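## Task

Press in each drive blank marked with a green sticker until it reaches its stop and latches, leaving all other blanks untouched; the rack is loose, may tilt only a little at most (more fails the task), and must finish in its original place.

## Robot and tools

Robot: two arms, left_arm and right_arm, each a six-joint arm with a two-finger parallel gripper and a camera on its wrist. Cameras: cam_low (fixed, on a stand behind the arms), cam_left_wrist, cam_right_wrist, all 896x504.

Frame: every position, orientation and offset uses the scene frame. Its origin sits at table height halfway between the arms' nominal bases; +x points out over the table, +z up, and left_arm is on the +y side (image left/right may differ). Actual bases: left_arm near (-0.015, +0.310, 0) m, right_arm near (+0.044, -0.266, 0) m. A gripper's fingers extend along its own +z and close along its own y. end_effector_position is the spot between the finger pads, roughly 1 cm inside the tips. Reported poses can be off by a few centimetres.

The 14-number row (used by execute_actions and move): one flat list covering both arms, left first: dx, dy, dz, rx, ry, rz, opening for left_arm, then the same seven for right_arm. All values lie in [-1, 1]. dx..dz are a position offset and rx..rz a rotation vector (rotation about the hand's position), both relative to that arm's Hand target at the start of the call or action, never relative to the previous row. Scale: 1.0 equals 0.6 m or 180 degrees, so 0.05 is 3 cm. Repeating an offset moves the hand further again. Sending six zeros re-requests the current Hand target. The opening is absolute, not an offset: +1 fully open (0.094 m), -1 shut. A 0 opening is a real command, so to leave a gripper alone resend its present value (see Tool commands). Orientation commands are clipped to within 40 degrees of the measured one each step.

Tools:
- execute_actions(actions, cameras): actions is a list of actions; each action is a list of up to 15 rows, one per 1/30 s step, the last row held if fewer. An empty list returns state and images (scene number, task).
- move(target, speed, blend, opening_speed, grip_force, blocking, cameras): straight-line path to target, one row or a list of up to 15 rows, every row an offset from the same starting Hand targets. speed: m/s, 0.002 to 2.9, default 0.25 (one value, or one per target). blend: corner rounding in metres for lists; 0 stops at each. opening_speed: finger rate per second on the -1..+1 scale, at least 0.2. grip_force: newtons per pad, 10 to 50, persists. blocking=false returns after about 0.5 s while motion continues. Moves stop after 10 s even if short. Paths do not avoid obstacles or the other arm.
- wait(seconds 0 to 10), stop() to brake a running move, zoom_image(camera, region [x0,y0,x1,y1] pixels, max 504x504) on the latest image, read_manual (licence text only), finished_scene(scene 1 to 3) ends the scene irreversibly.

Results: end_effector_position (m) and quat_wxyz per arm; Hand target (the commanded pose that later offsets start from); Tool commands; grip_measured (same scale as opening, reads a bit wide when empty); grip_effort_nm (gripper motor effort, negative = closing; not pad force); joint positions, velocities (may say within noise) and torques (include gravity, noisy, wrap at ±28 N m for joints 1-3). A move adds a line "move:" with the ending: done (at rest within 10 mm and 2 degrees), off_target, moving, held, fault, plus limits such as paced (pose clipped) or held (steps withheld). done does not prove or rule out contact. A hand resting a few cm short in free air is normal friction, not a touch; resend the missing distance. MOTOR HOT appears at 75 °C; 90 °C folds that arm away for the rest of the scene; 100 °C drops it.

Method for this job: look first (empty actions, zoom on sticker colours) to find which blanks to press and where the rack is. Approach slowly with fingers closed or tips aligned, straight along the slot direction, pushing the blank face centrally. Since the rack is free-standing, push gently and low on the blank, ideally brace the rack with the other arm without shoving it, and watch that it neither slides nor tilts. A target only slightly past the latch point limits force; faster moves hit harder. After latching, retreat by commanding back past the hand so the arm stops pressing. Check images that the rack is still in place and only the right blanks moved.

Avoid: hitting the rack, table or fixed items hard; big overshoots that press hard; arms or grippers touching each other (can end the scene); routing a path near an arm's own base; loading a wrist camera cable; knocking anything off the table; tipping or shifting the rack. The first scene is practice; it can be ended with finished_scene.

Each tool is called after "Request:" as name(argument=value, ...), one argument or row to a line, values as JSON.

## Session

Request:
execute_actions(
  actions=[],
)

Scene clock: 0.00 s.
left_arm: end_effector_position=(+0.2292, +0.1235, +0.2491) grip_measured=+1.000 grip_effort_nm=n/a end_effector_quat_wxyz=(+0.500, -0.005, +0.803, -0.324) | right_arm: end_effector_position=(+0.2957, -0.2018, +0.2805) grip_measured=+1.000 grip_effort_nm=n/a end_effector_quat_wxyz=(+0.551, +0.255, +0.776, +0.170)
Joint positions: left_arm=[-0.743 0.705 0.595 -0.191 -0.189 -0.64 0.094] | right_arm=[0.681 0.638 0.781 -0.574 0.645 0.888 0.094]
Joint velocities: within noise
Joint torques (N m): no reading
Heat: left arm: 23 °C; right arm: 25 °C.
Hand target: left_arm +0.2297, +0.1246, +0.2569; +0.509, -0.006, +0.797, -0.325 | right_arm +0.2944, -0.2046, +0.2817; +0.554, +0.255, +0.775, +0.165
Tool commands: left_gripper/opening=+1.0 right_gripper/opening=+1.0

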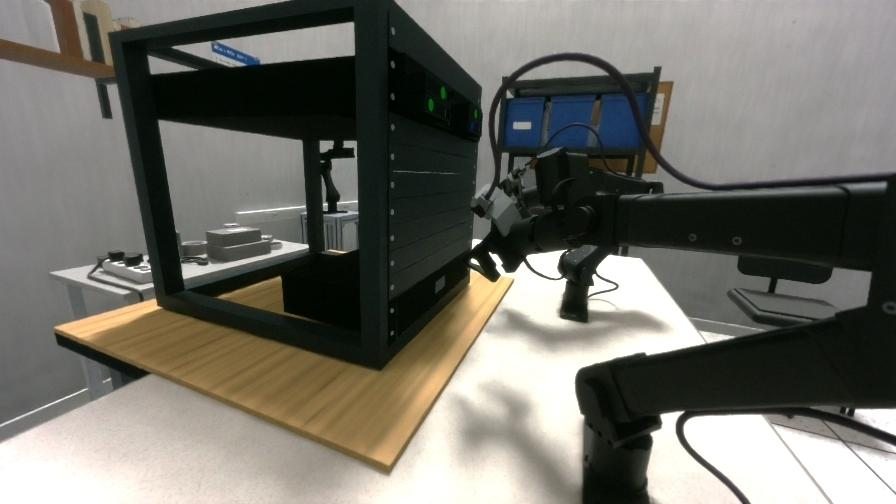

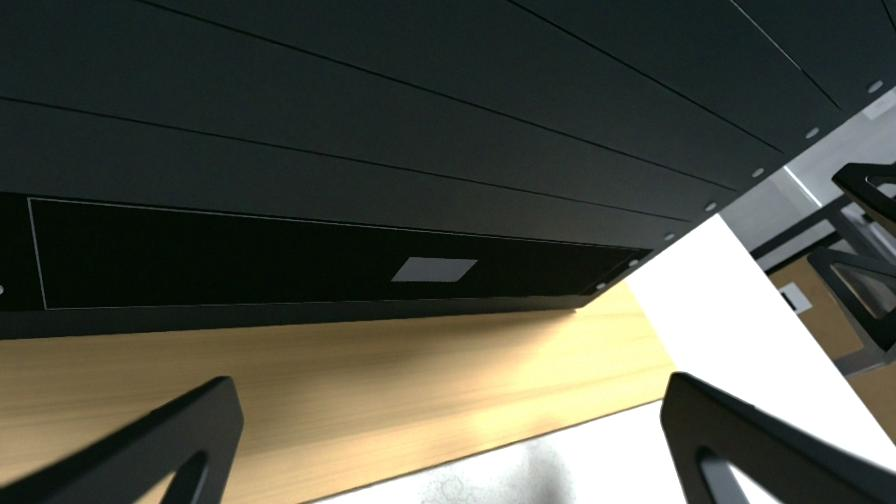

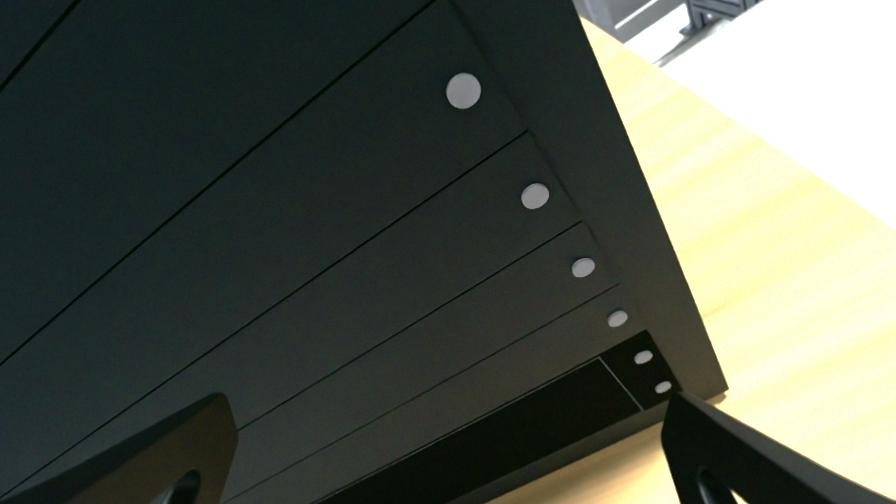

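Request:
zoom_image(
  camera="cam_low",
  region=[370, 30, 500, 160],
)

Scaled by 3.877 from the camera's 896x504 image, which has a finer 1280x720 frame.

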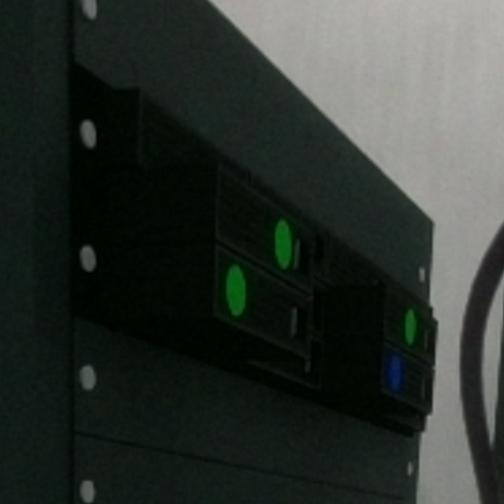

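Request:
move(
  target=[-0.1,0.026,0.372,0.119,-0.162,0.013,-0.95,-0.157,0.124,0.33,-0.174,-0.134,0.148,-0.95],
  cameras=["all"],
)

Scene clock: 8.53 s.
left_arm: end_effector_position=(+0.1701, +0.1357, +0.4793) grip_measured=-0.948 grip_effort_nm=-0.10 end_effector_quat_wxyz=(+0.693, +0.150, +0.686, -0.165) | right_arm: end_effector_position=(+0.2002, -0.1273, +0.4765) grip_measured=-0.947 grip_effort_nm=-0.14 end_effector_quat_wxyz=(+0.693, -0.136, +0.698, +0.115)
Joint positions: left_arm=[-1.324 0.809 1.285 -0.453 -0.897 -0.001 0.002] | right_arm=[1.729 0.768 1.327 -0.619 1.364 0.03 0.002]
Joint torques (N m): left_arm=[-0.69 1.18 6.71 1.17 -0.17 0.06] | right_arm=[0.98 1.06 4.53 1.89 0.15 -0.11]
Heat: left arm: 23 °C; right arm: 27 °C.
Hand target: left_arm +0.1697, +0.1403, +0.4802; +0.691, +0.153, +0.690, -0.154 | right_arm +0.2002, -0.1302, +0.4797; +0.695, -0.123, +0.697, +0.122
Off the commanded pose: left_arm 0.005 m, 1 deg | right_arm 0.004 m, 2 deg.
move: done
camera_calibration:
cam_left_wrist: T_world_to_cam=[[-0.44362, -0.896181, 0.00778377, 0.192668], [-0.3827, 0.181573, -0.905854, 0.508592], [0.810396, -0.404834, -0.423517, 0.209893], [0, 0, 0, 1]] pos_world=[0.110013, 0.165291, 0.548104]
cam_right_wrist: T_world_to_cam=[[0.363996, -0.931369, 0.00766886, -0.19596], [-0.408761, -0.167139, -0.897206, 0.526031], [0.836912, 0.323445, -0.441545, 0.174597], [0, 0, 0, 1]] pos_world=[0.140227, -0.151063, 0.550554]

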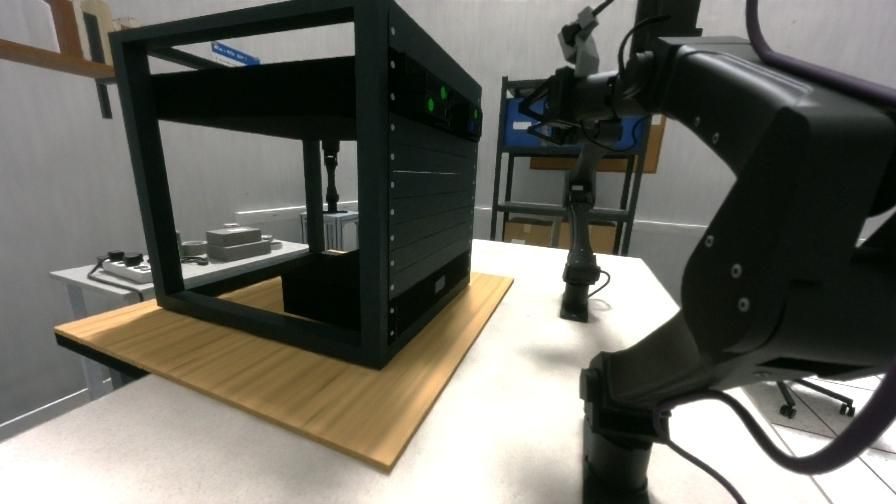

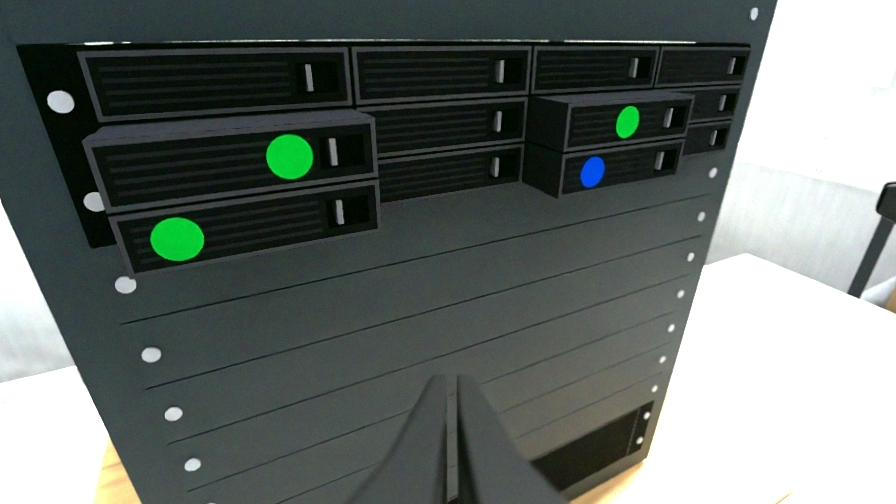

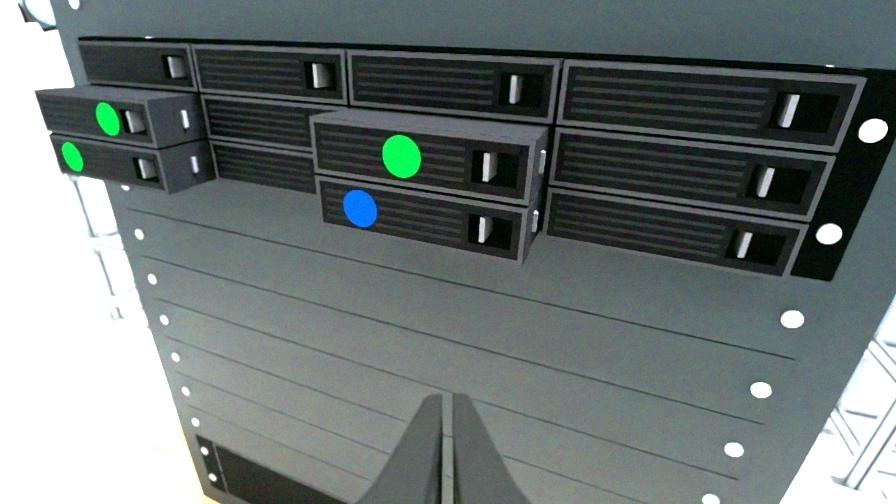

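Request:
move(
  target=[0.16,0.033,0.0467,0.4924,-0.0868,0,-0.95,0,0,0,0,0,0,-0.95],
  cameras=["all"],
)

Scene clock: 19.23 s.
left_arm: end_effector_position=(+0.2667, +0.1520, +0.5085) grip_measured=-0.948 grip_effort_nm=-0.10 end_effector_quat_wxyz=(+0.480, +0.608, +0.504, +0.382) | right_arm: end_effector_position=(+0.2002, -0.1273, +0.4768) grip_measured=-0.947 grip_effort_nm=-0.14 end_effector_quat_wxyz=(+0.694, -0.136, +0.698, +0.115)
Joint positions: left_arm=[-0.818 1.291 1.979 -0.996 -0.613 1.371 0.002] | right_arm=[1.729 0.768 1.327 -0.616 1.364 0.027 0.002]
Joint torques (N m): left_arm=[0.51 -2.14 6.16 1.31 -0.32 0.02] | right_arm=[0.98 1.02 4.45 1.89 0.15 -0.11]
Heat: left arm: 24 °C; right arm: 28 °C.
Hand target: left_arm +0.2658, +0.1601, +0.5082; +0.466, +0.608, +0.510, +0.391 | right_arm +0.2002, -0.1302, +0.4797; +0.695, -0.123, +0.697, +0.122
Off the commanded pose: left_arm 0.008 m, 2 deg | right_arm 0.004 m, 2 deg.
move: done
camera_calibration:
cam_left_wrist: T_world_to_cam=[[-0.253049, 0.0448505, -0.966413, 0.551294], [-0.230932, 0.967249, 0.105357, -0.105035], [0.939487, 0.249837, -0.234404, -0.0794783], [0, 0, 0, 1]] pos_world=[0.189917, 0.0967259, 0.525214]
cam_right_wrist: T_world_to_cam=[[0.364028, -0.931356, 0.00778864, -0.195994], [-0.40815, -0.167034, -0.897504, 0.526353], [0.837196, 0.323537, -0.440938, 0.174453], [0, 0, 0, 1]] pos_world=[0.140126, -0.151063, 0.550853]

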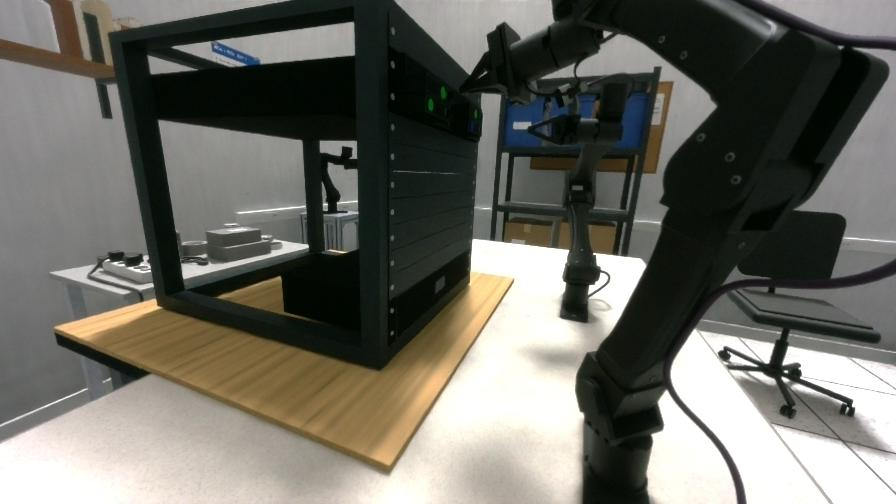

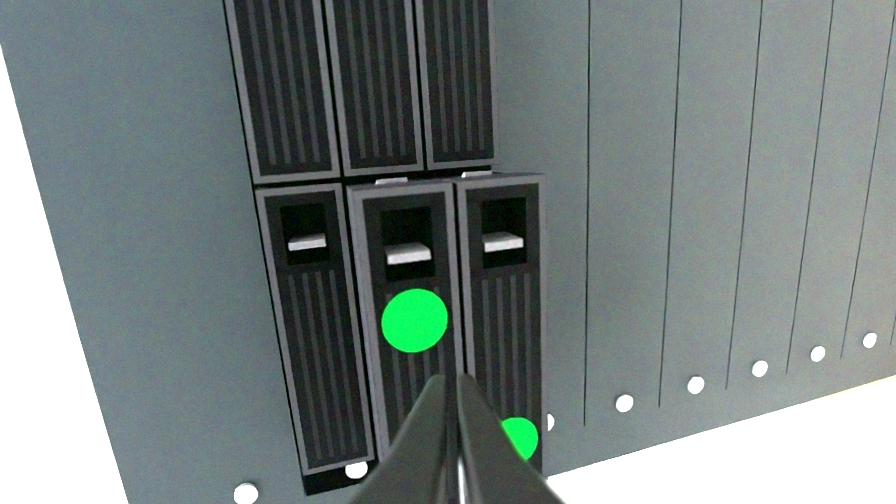

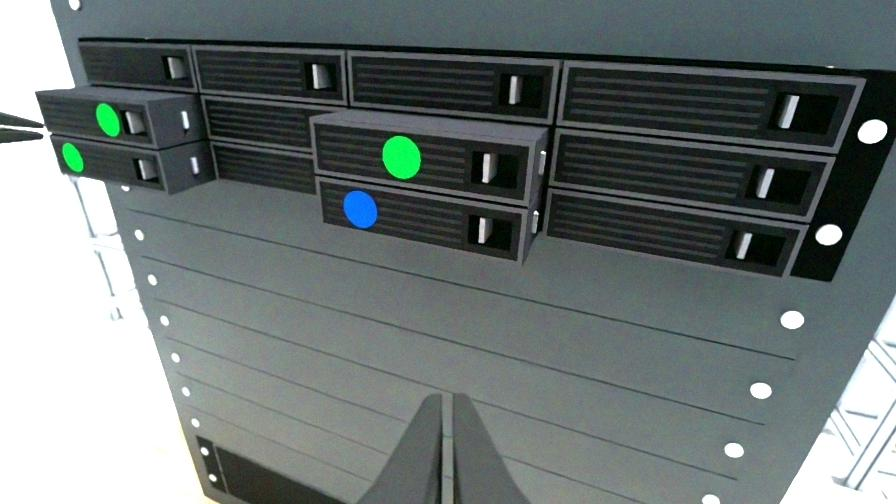

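Request:
move(
  target=[0.06,0.012,-0.002,0,0,0,-1,0,0,0,0,0,0,-0.95],
  speed=0.1,
  cameras=["cam_left_wrist","cam_right_wrist"],
)

Request:
zoom_image(
  camera="cam_right_wrist",
  region=[0, 60, 240, 200],
)

Scene clock: 22.07 s.
left_arm: end_effector_position=(+0.3007, +0.1670, +0.4908) grip_measured=-0.997 grip_effort_nm=-0.16 end_effector_quat_wxyz=(+0.443, +0.624, +0.513, +0.387) | right_arm: end_effector_position=(+0.2002, -0.1273, +0.4768) grip_measured=-0.947 grip_effort_nm=-0.14 end_effector_quat_wxyz=(+0.694, -0.136, +0.698, +0.115)
Joint positions: left_arm=[-0.648 1.342 1.984 -0.996 -0.479 1.433 0] | right_arm=[1.729 0.768 1.327 -0.616 1.364 0.027 0.002]
Joint torques (N m): left_arm=[0.58 -3.22 6.38 2.09 0.02 0.01] | right_arm=[0.98 1.02 4.48 1.88 0.15 -0.11]
Heat: left arm: 24 °C; right arm: 28 °C.
Hand target: left_arm +0.3018, +0.1672, +0.5069; +0.466, +0.608, +0.510, +0.391 | right_arm +0.2002, -0.1302, +0.4797; +0.695, -0.123, +0.697, +0.122
Off the commanded pose: left_arm 0.016 m, 3 deg | right_arm 0.004 m, 2 deg.
move: off_target (left_arm)
camera_calibration:
cam_left_wrist: T_world_to_cam=[[-0.30503, 0.0926782, -0.947823, 0.540746], [-0.250163, 0.952505, 0.173644, -0.13519], [0.918899, 0.290077, -0.267358, -0.103715], [0, 0, 0, 1]] pos_world=[0.226428, 0.108739, 0.508277]
cam_right_wrist: T_world_to_cam=[[0.364028, -0.931356, 0.00778864, -0.195994], [-0.40815, -0.167034, -0.897504, 0.526353], [0.837196, 0.323537, -0.440938, 0.174453], [0, 0, 0, 1]] pos_world=[0.140126, -0.151063, 0.550853]
Images, in order (width x height): cam_left_wrist 896x504, cam_right_wrist 896x504.

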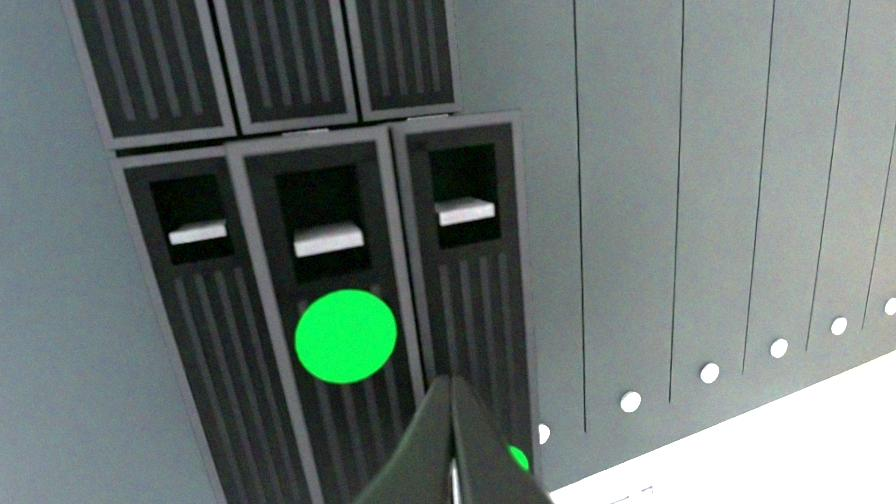

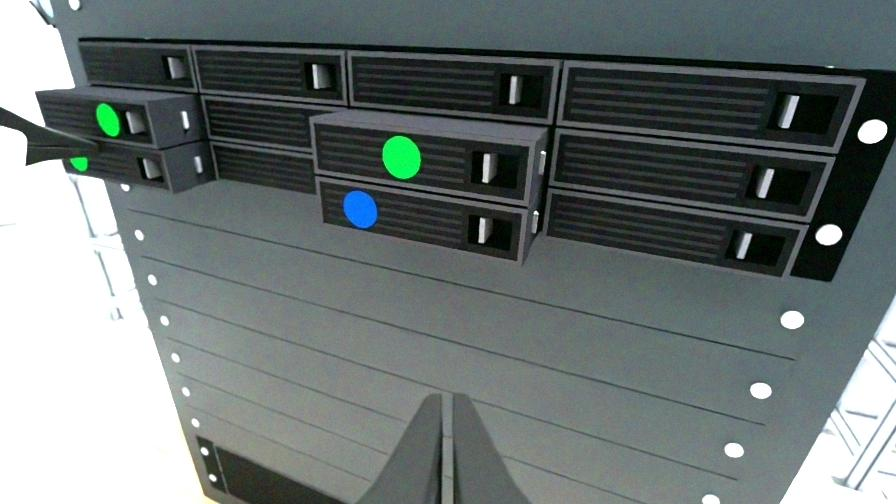

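Scaled by 2.100 from the camera's 896x504 image, which has a finer 1280x720 frame.

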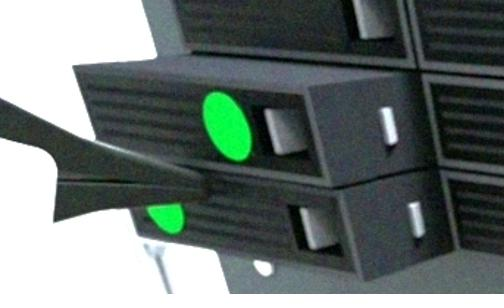

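Request:
move(
  target=[-0.012,-0.008,0.025,0,0,0,-1,0,0,0,0,0,0,-0.95],
  speed=0.1,
  cameras=["cam_left_wrist"],
)

Scene clock: 23.77 s.
left_arm: end_effector_position=(+0.2944, +0.1608, +0.5163) grip_measured=-0.997 grip_effort_nm=-0.16 end_effector_quat_wxyz=(+0.461, +0.619, +0.504, +0.388) | right_arm: end_effector_position=(+0.2002, -0.1273, +0.4768) grip_measured=-0.947 grip_effort_nm=-0.14 end_effector_quat_wxyz=(+0.694, -0.136, +0.698, +0.115)
Joint positions: left_arm=[-0.68 1.395 2.133 -1.054 -0.493 1.433 0] | right_arm=[1.729 0.768 1.327 -0.616 1.364 0.027 0.002]
Joint torques (N m): left_arm=[-0.58 -2.76 5.61 1.75 -0.29 -0.13] | right_arm=[0.98 1.02 4.45 1.89 0.15 -0.11]
Heat: left arm: 25 °C; right arm: 28 °C.
Hand target: left_arm +0.2946, +0.1624, +0.5220; +0.466, +0.608, +0.510, +0.391 | right_arm +0.2002, -0.1302, +0.4797; +0.695, -0.123, +0.697, +0.122
Off the commanded pose: left_arm 0.006 m, 2 deg | right_arm 0.004 m, 2 deg.
move: done
camera_calibration:
cam_left_wrist: T_world_to_cam=[[-0.273514, 0.0796449, -0.958565, 0.561978], [-0.236262, 0.960472, 0.147218, -0.127016], [0.9324, 0.266738, -0.243886, -0.101657], [0, 0, 0, 1]] pos_world=[0.218485, 0.104353, 0.532599]
Images, in order (width x height): cam_left_wrist 896x504.

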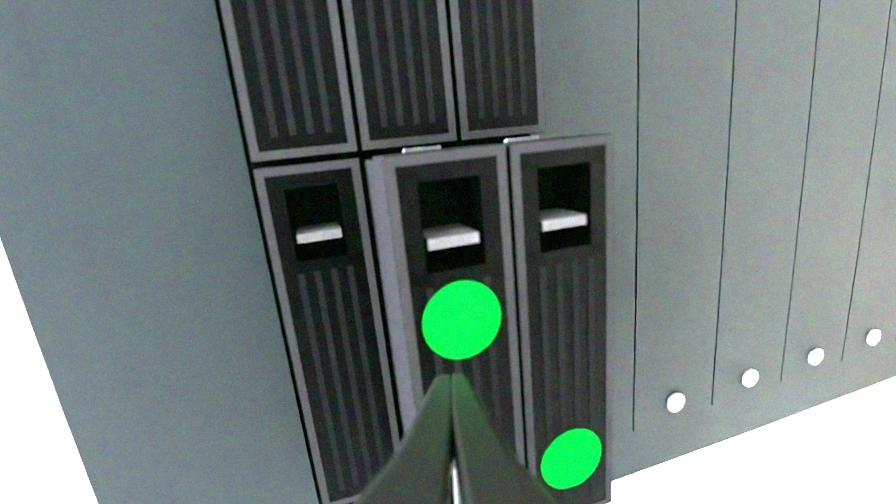

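Request:
move(
  target=[0.012,-0.004,-0.013,0,0,0,-1,0,0,0,0,0,0,-0.95],
  speed=0.1,
  cameras=["cam_left_wrist","cam_right_wrist"],
)

Request:
zoom_image(
  camera="cam_right_wrist",
  region=[0, 60, 240, 200],
)

Scene clock: 25.50 s.
left_arm: end_effector_position=(+0.2982, +0.1590, +0.5044) grip_measured=-0.997 grip_effort_nm=-0.16 end_effector_quat_wxyz=(+0.447, +0.628, +0.507, +0.386) | right_arm: end_effector_position=(+0.2002, -0.1273, +0.4768) grip_measured=-0.947 grip_effort_nm=-0.14 end_effector_quat_wxyz=(+0.694, -0.136, +0.698, +0.115)
Joint positions: left_arm=[-0.677 1.395 2.099 -1.054 -0.493 1.433 0] | right_arm=[1.729 0.768 1.327 -0.616 1.364 0.027 0.002]
Joint torques (N m): left_arm=[0.66 -3.93 3.52 2.27 -0.13 -0.09] | right_arm=[0.98 1.02 4.45 1.89 0.15 -0.11]
Heat: left arm: 25 °C; right arm: 28 °C.
Hand target: left_arm +0.3018, +0.1600, +0.5142; +0.466, +0.608, +0.510, +0.391 | right_arm +0.2002, -0.1302, +0.4797; +0.695, -0.123, +0.697, +0.122
Off the commanded pose: left_arm 0.010 m, 3 deg | right_arm 0.004 m, 2 deg.
move: off_target (left_arm)
camera_calibration:
cam_left_wrist: T_world_to_cam=[[-0.298003, 0.0991426, -0.949402, 0.551207], [-0.235149, 0.956317, 0.173674, -0.135545], [0.925148, 0.275006, -0.261672, -0.0977876], [0, 0, 0, 1]] pos_world=[0.222856, 0.101868, 0.521269]
cam_right_wrist: T_world_to_cam=[[0.364028, -0.931356, 0.00778864, -0.195994], [-0.40815, -0.167034, -0.897504, 0.526353], [0.837196, 0.323537, -0.440938, 0.174453], [0, 0, 0, 1]] pos_world=[0.140126, -0.151063, 0.550853]
Images, in order (width x height): cam_left_wrist 896x504, cam_right_wrist 896x504.

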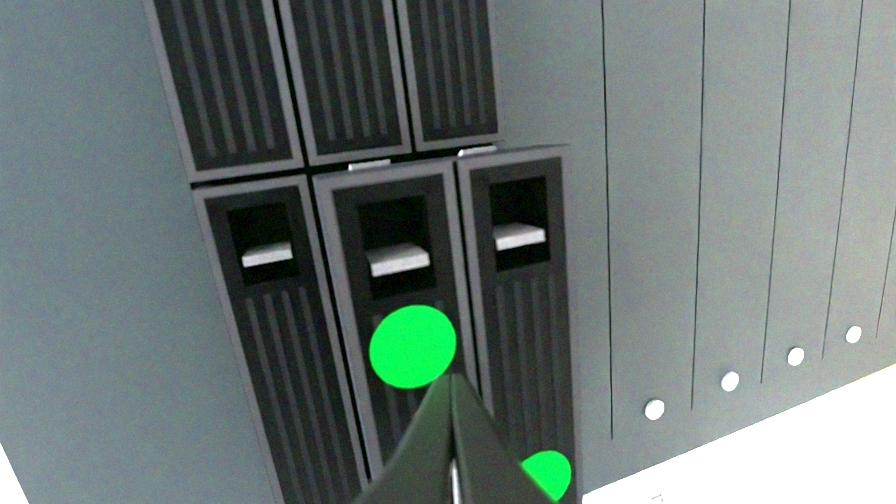

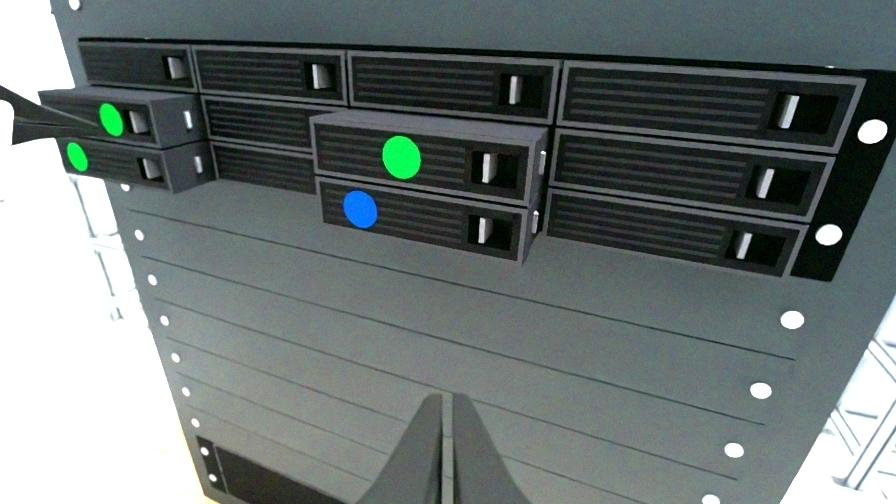

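Scaled by 2.100 from the camera's 896x504 image, which has a finer 1280x720 frame.

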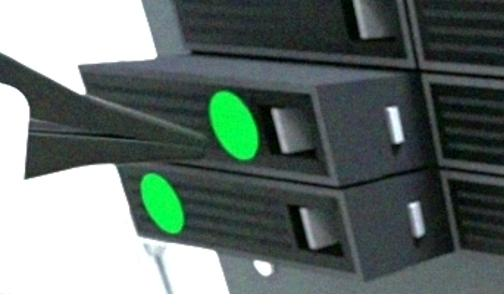

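Request:
move(
  target=[-0.01,-0.003,0.012,0,0,0,-1,0,0,0,0,0,0,-0.95],
  speed=0.1,
)

Request:
move(
  target=[0.02,0,-0.003,0,0,0,-1,0,0,0,0,0,0,-0.95],
  speed=0.06,
  cameras=["all"],
)

Request:
zoom_image(
  camera="cam_right_wrist",
  region=[0, 60, 240, 200],
)

Scene clock: 28.97 s.
left_arm: end_effector_position=(+0.2960, +0.1565, +0.5136) grip_measured=-0.997 grip_effort_nm=-0.16 end_effector_quat_wxyz=(+0.457, +0.622, +0.503, +0.388) | right_arm: end_effector_position=(+0.2002, -0.1273, +0.4768) grip_measured=-0.947 grip_effort_nm=-0.14 end_effector_quat_wxyz=(+0.694, -0.136, +0.698, +0.115)
Joint positions: left_arm=[-0.693 1.405 2.133 -1.054 -0.505 1.433 0] | right_arm=[1.729 0.768 1.327 -0.616 1.364 0.027 0.002]
Joint torques (N m): left_arm=[-0.62 -3.04 5.86 1.79 -0.3 -0.19] | right_arm=[0.98 1.02 4.45 1.89 0.15 -0.11]
Heat: left arm: 26 °C; right arm: 28 °C.
Hand target: left_arm +0.2957, +0.1582, +0.5213; +0.466, +0.608, +0.510, +0.391 | right_arm +0.2002, -0.1302, +0.4797; +0.695, -0.123, +0.697, +0.122
Off the commanded pose: left_arm 0.008 m, 2 deg | right_arm 0.004 m, 2 deg.
move: done

Scene clock: 30.00 s.
left_arm: end_effector_position=(+0.3054, +0.1592, +0.5074) grip_measured=-0.997 grip_effort_nm=-0.16 end_effector_quat_wxyz=(+0.446, +0.623, +0.511, +0.390) | right_arm: end_effector_position=(+0.2002, -0.1273, +0.4768) grip_measured=-0.947 grip_effort_nm=-0.14 end_effector_quat_wxyz=(+0.694, -0.136, +0.698, +0.115)
Joint positions: left_arm=[-0.665 1.423 2.133 -1.054 -0.496 1.433 0] | right_arm=[1.729 0.768 1.327 -0.616 1.364 0.027 0.002]
Joint torques (N m): left_arm=[0.58 -3.33 5.72 2.08 0.01 -0.05] | right_arm=[0.99 1.02 4.45 1.88 0.15 -0.11]
Heat: left arm: 26 °C; right arm: 28 °C.
Hand target: left_arm +0.3077, +0.1583, +0.5196; +0.466, +0.608, +0.510, +0.391 | right_arm +0.2002, -0.1302, +0.4797; +0.695, -0.123, +0.697, +0.122
Off the commanded pose: left_arm 0.012 m, 3 deg | right_arm 0.004 m, 2 deg.
move: off_target (left_arm)
camera_calibration:
cam_left_wrist: T_world_to_cam=[[-0.295211, 0.0923434, -0.950959, 0.557278], [-0.250687, 0.95296, 0.17036, -0.12762], [0.921958, 0.288685, -0.258175, -0.10664], [0, 0, 0, 1]] pos_world=[0.230839, 0.100941, 0.524159]
cam_right_wrist: T_world_to_cam=[[0.364028, -0.931356, 0.00778864, -0.195994], [-0.40815, -0.167034, -0.897504, 0.526353], [0.837196, 0.323537, -0.440938, 0.174453], [0, 0, 0, 1]] pos_world=[0.140126, -0.151063, 0.550853]

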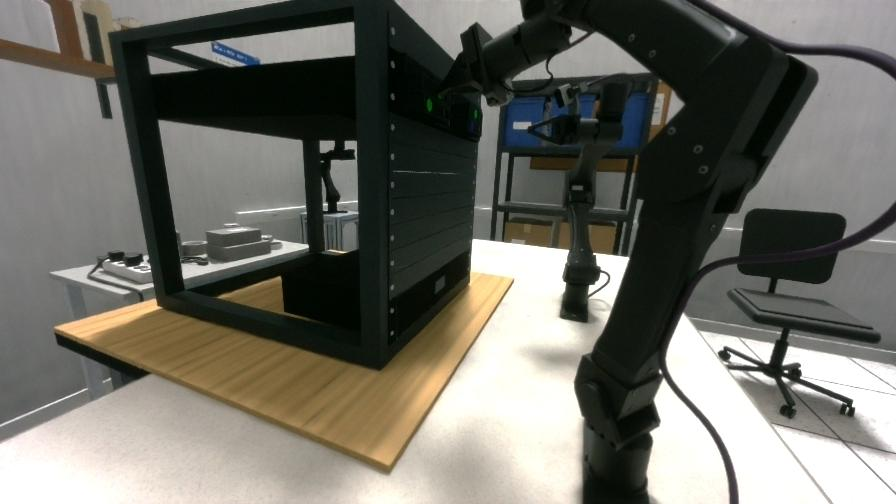

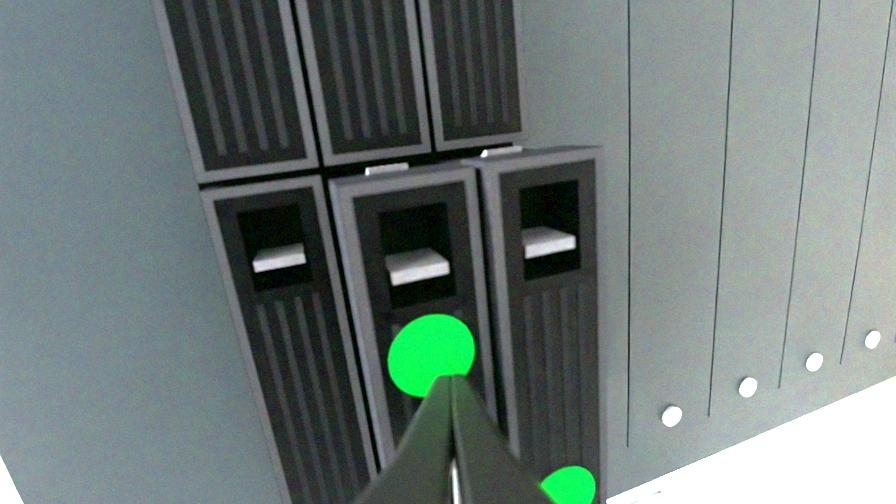

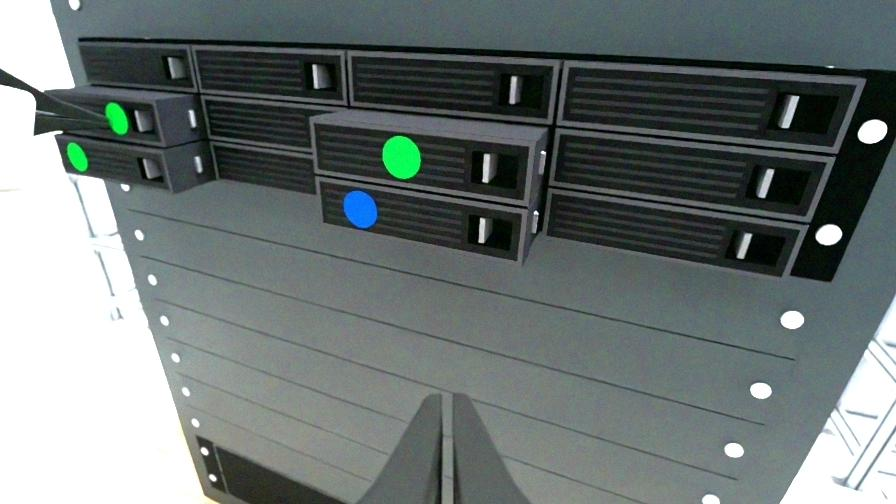

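Scaled by 2.100 from the camera's 896x504 image, which has a finer 1280x720 frame.

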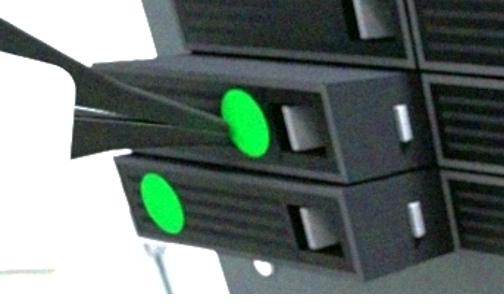

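Request:
move(
  target=[0.04,0.001,0.005,0,0,0,-1,0,0,0,0,0,0,-0.95],
  speed=0.05,
  cameras=["all"],
)

Request:
zoom_image(
  camera="cam_right_wrist",
  region=[0, 60, 240, 200],
)

Scene clock: 32.03 s.
left_arm: end_effector_position=(+0.3275, +0.1606, +0.5084) grip_measured=-0.997 grip_effort_nm=-0.16 end_effector_quat_wxyz=(+0.445, +0.623, +0.514, +0.386) | right_arm: end_effector_position=(+0.2002, -0.1273, +0.4768) grip_measured=-0.947 grip_effort_nm=-0.14 end_effector_quat_wxyz=(+0.694, -0.136, +0.698, +0.115)
Joint positions: left_arm=[-0.592 1.49 2.202 -1.054 -0.426 1.45 0] | right_arm=[1.729 0.768 1.327 -0.616 1.364 0.027 0.002]
Joint torques (N m): left_arm=[0.64 -3.64 6.01 2.21 0.02 0.02] | right_arm=[0.98 1.02 4.46 1.89 0.14 -0.11]
Heat: left arm: 27 °C; right arm: 28 °C.
Hand target: left_arm +0.3317, +0.1588, +0.5225; +0.466, +0.608, +0.510, +0.391 | right_arm +0.2002, -0.1302, +0.4797; +0.695, -0.123, +0.697, +0.122
Off the commanded pose: left_arm 0.015 m, 3 deg | right_arm 0.004 m, 2 deg.
move: off_target (left_arm)
camera_calibration:
cam_left_wrist: T_world_to_cam=[[-0.304722, 0.0876797, -0.948397, 0.567083], [-0.250241, 0.9534, 0.168545, -0.122889], [0.91898, 0.288687, -0.268581, -0.12087], [0, 0, 0, 1]] pos_world=[0.253128, 0.102334, 0.526069]
cam_right_wrist: T_world_to_cam=[[0.364028, -0.931356, 0.00778864, -0.195994], [-0.40815, -0.167034, -0.897504, 0.526353], [0.837196, 0.323537, -0.440938, 0.174453], [0, 0, 0, 1]] pos_world=[0.140126, -0.151063, 0.550853]

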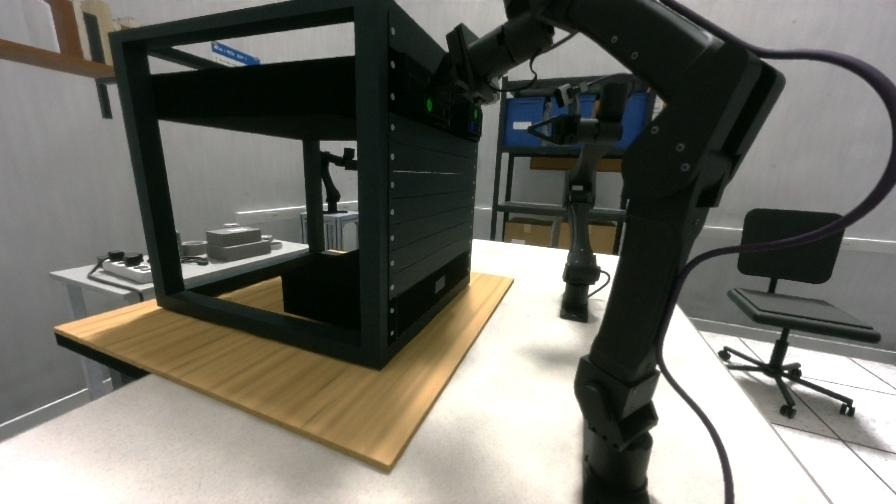

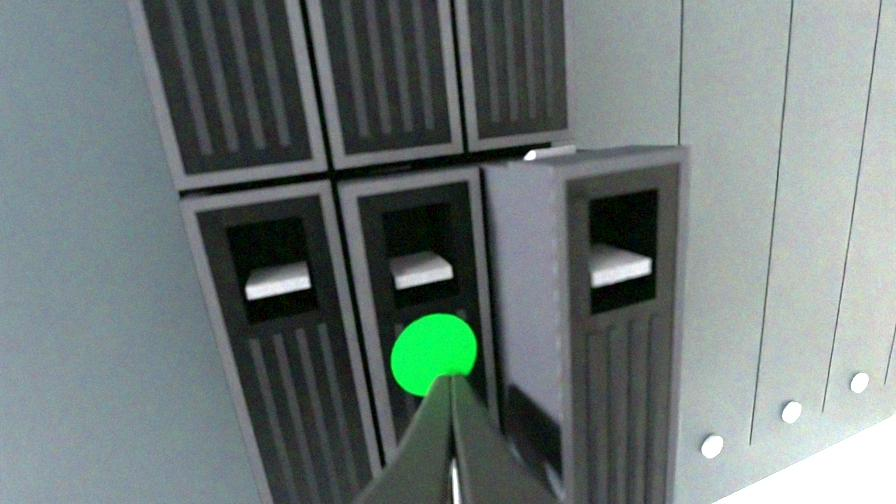

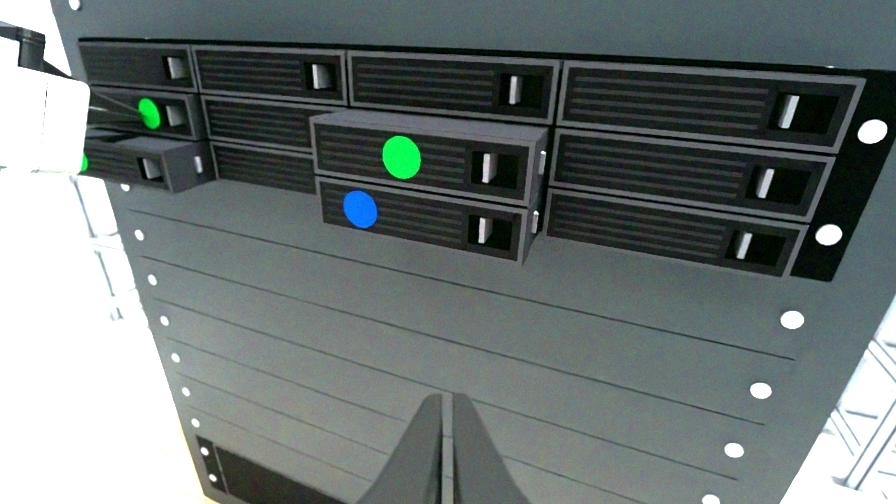

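Scaled by 2.100 from the camera's 896x504 image, which has a finer 1280x720 frame.

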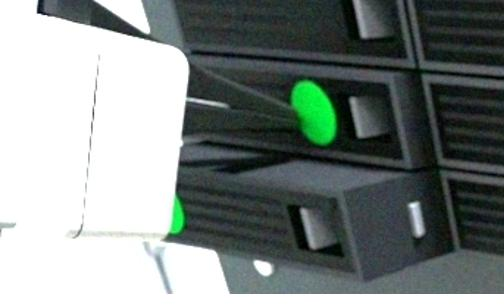

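Request:
move(
  target=[0.02,0,0.005,0,0,0,-1,0,0,0,0,0,0,-0.95],
  speed=0.03,
  cameras=["all"],
)

Request:
zoom_image(
  camera="cam_right_wrist",
  region=[0, 60, 240, 200],
)

Scene clock: 33.50 s.
left_arm: end_effector_position=(+0.3361, +0.1601, +0.5141) grip_measured=-0.997 grip_effort_nm=-0.16 end_effector_quat_wxyz=(+0.450, +0.622, +0.513, +0.384) | right_arm: end_effector_position=(+0.2002, -0.1273, +0.4768) grip_measured=-0.947 grip_effort_nm=-0.14 end_effector_quat_wxyz=(+0.694, -0.136, +0.698, +0.115)
Joint positions: left_arm=[-0.566 1.53 2.262 -1.062 -0.393 1.457 0] | right_arm=[1.729 0.768 1.327 -0.616 1.364 0.027 0.002]
Joint torques (N m): left_arm=[1.06 -3.17 6.26 2.18 0 0.04] | right_arm=[0.96 1.03 4.46 1.89 0.15 -0.11]
Heat: left arm: 27 °C; right arm: 28 °C.
Hand target: left_arm +0.3437, +0.1589, +0.5256; +0.466, +0.608, +0.510, +0.391 | right_arm +0.2002, -0.1302, +0.4797; +0.695, -0.123, +0.697, +0.122
Off the commanded pose: left_arm 0.014 m, 3 deg | right_arm 0.004 m, 2 deg.
move: off_target (left_arm)
camera_calibration:
cam_left_wrist: T_world_to_cam=[[-0.298599, 0.0812317, -0.950915, 0.575523], [-0.245109, 0.956423, 0.15867, -0.118344], [0.922367, 0.280456, -0.265677, -0.128364], [0, 0, 0, 1]] pos_world=[0.261242, 0.102437, 0.531948]
cam_right_wrist: T_world_to_cam=[[0.364028, -0.931356, 0.00778864, -0.195994], [-0.40815, -0.167034, -0.897504, 0.526353], [0.837196, 0.323537, -0.440938, 0.174453], [0, 0, 0, 1]] pos_world=[0.140126, -0.151063, 0.550853]

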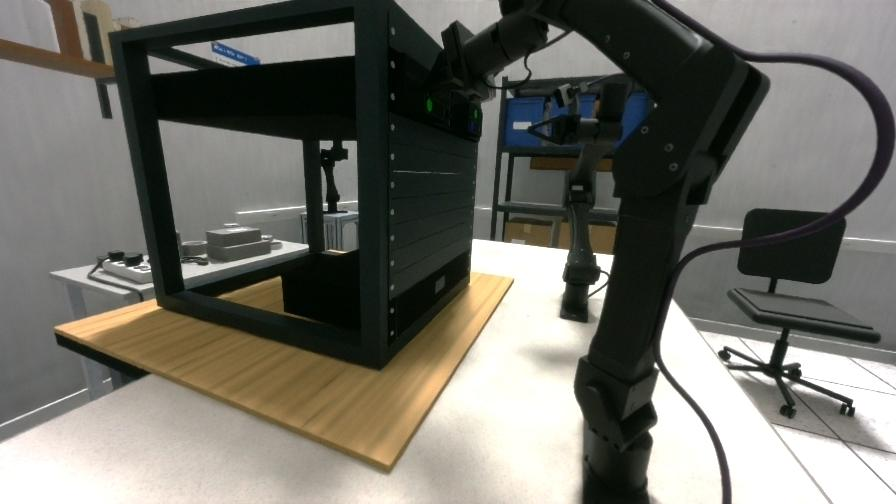

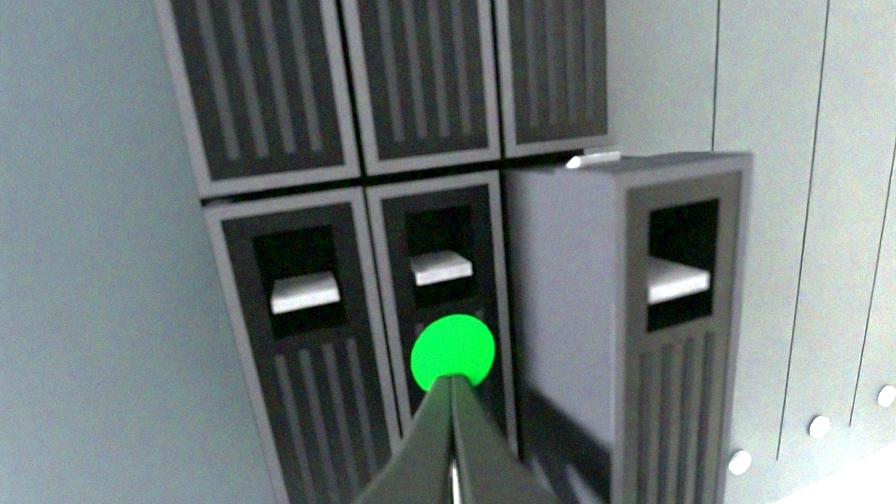

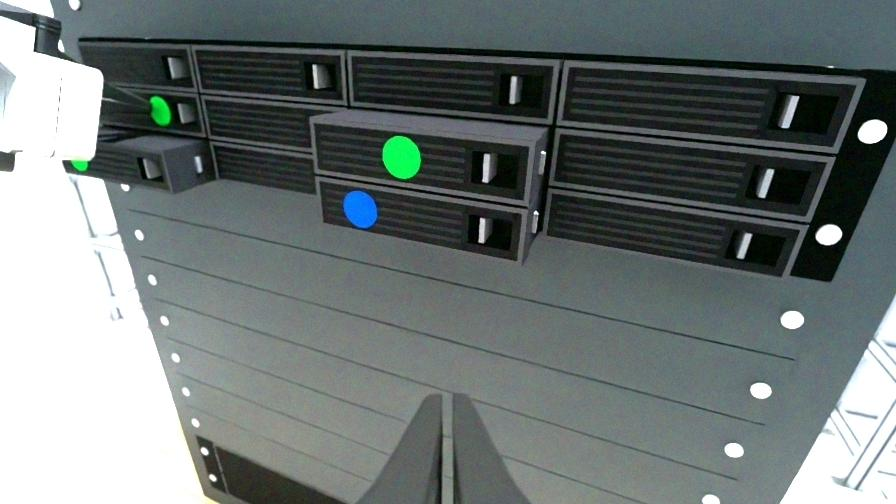

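Scaled by 2.100 from the camera's 896x504 image, which has a finer 1280x720 frame.

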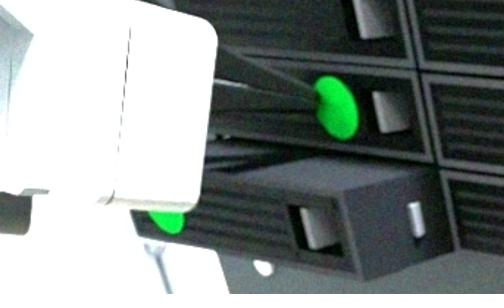

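Request:
move(
  target=[0.015,0,-0.002,0,0,0,-1,0,0,0,0,0,0,-0.95],
  speed=0.03,
  cameras=["all"],
)

Request:
zoom_image(
  camera="cam_right_wrist",
  region=[0, 60, 240, 200],
)

Scene clock: 35.13 s.
left_arm: end_effector_position=(+0.3366, +0.1600, +0.5141) grip_measured=-0.997 grip_effort_nm=-0.16 end_effector_quat_wxyz=(+0.452, +0.627, +0.509, +0.378) | right_arm: end_effector_position=(+0.2002, -0.1273, +0.4768) grip_measured=-0.947 grip_effort_nm=-0.14 end_effector_quat_wxyz=(+0.694, -0.136, +0.698, +0.115)
Joint positions: left_arm=[-0.551 1.534 2.274 -1.071 -0.363 1.463 0] | right_arm=[1.729 0.768 1.327 -0.616 1.364 0.027 0.002]
Joint torques (N m): left_arm=[1.78 -2.14 5.74 2.42 -0.1 0.06] | right_arm=[0.98 1.01 4.46 1.89 0.15 -0.11]
Heat: left arm: 27 °C; right arm: 28 °C.
Hand target: left_arm +0.3527, +0.1588, +0.5244; +0.466, +0.608, +0.510, +0.391 | right_arm +0.2002, -0.1302, +0.4797; +0.695, -0.123, +0.697, +0.122
Off the commanded pose: left_arm 0.019 m, 3 deg | right_arm 0.004 m, 2 deg.
move: off_target (left_arm)
camera_calibration:
cam_left_wrist: T_world_to_cam=[[-0.302965, 0.0847195, -0.949228, 0.575731], [-0.228397, 0.960558, 0.158628, -0.124411], [0.925228, 0.26486, -0.271666, -0.124345], [0, 0, 0, 1]] pos_world=[0.261059, 0.103662, 0.532455]
cam_right_wrist: T_world_to_cam=[[0.364028, -0.931356, 0.00778864, -0.195994], [-0.40815, -0.167034, -0.897504, 0.526353], [0.837196, 0.323537, -0.440938, 0.174453], [0, 0, 0, 1]] pos_world=[0.140126, -0.151063, 0.550853]

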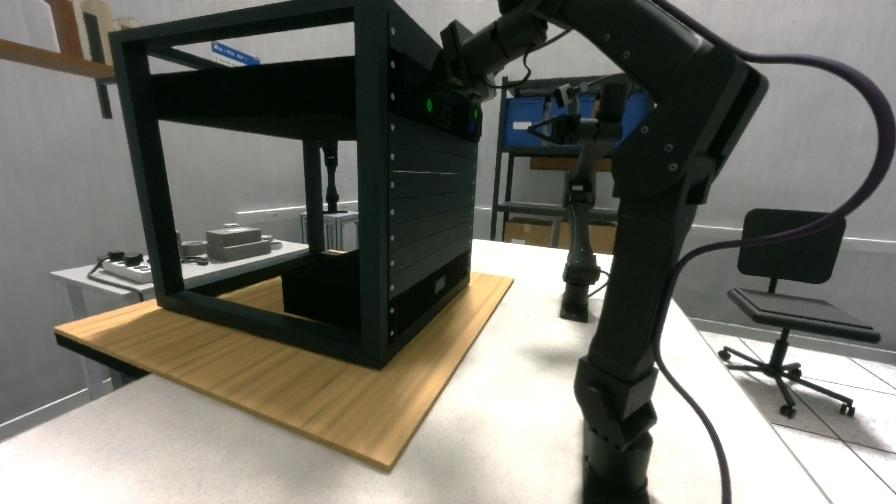

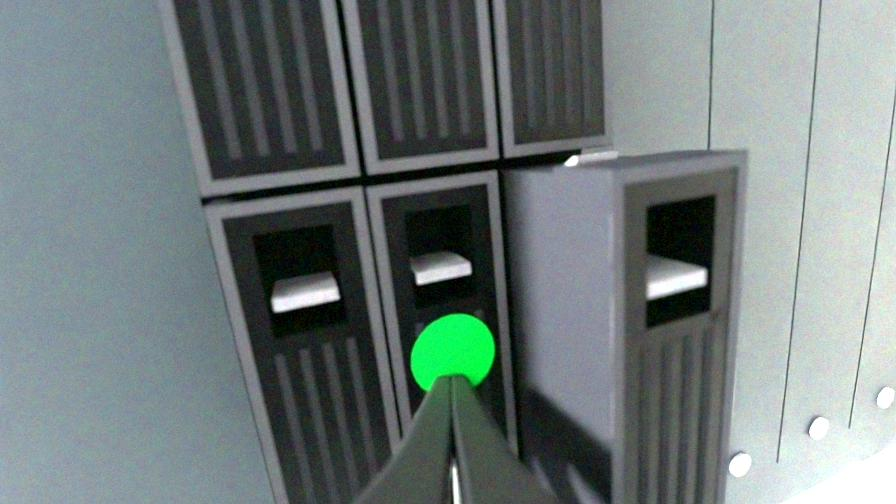

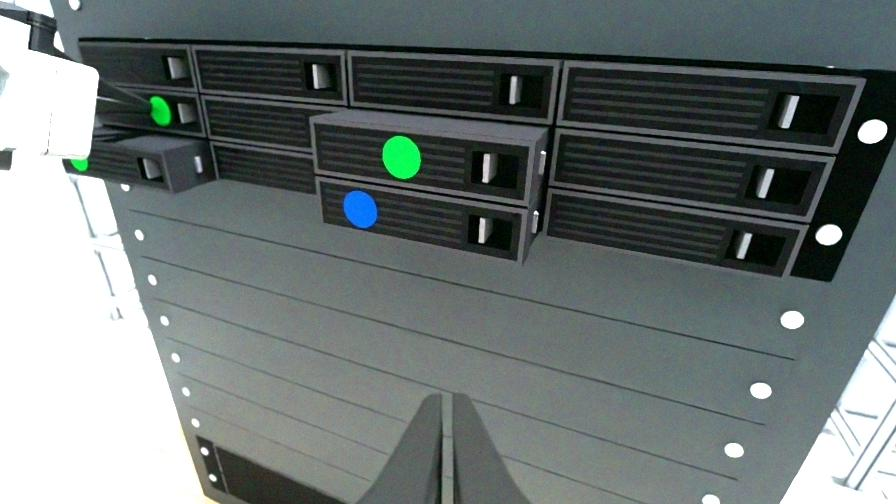

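Scaled by 2.100 from the camera's 896x504 image, which has a finer 1280x720 frame.

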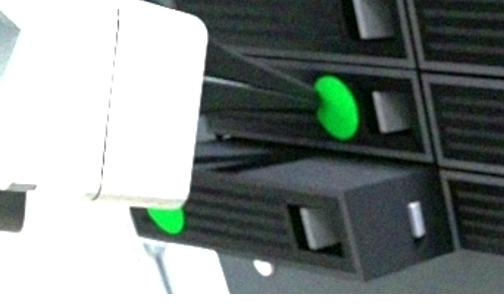

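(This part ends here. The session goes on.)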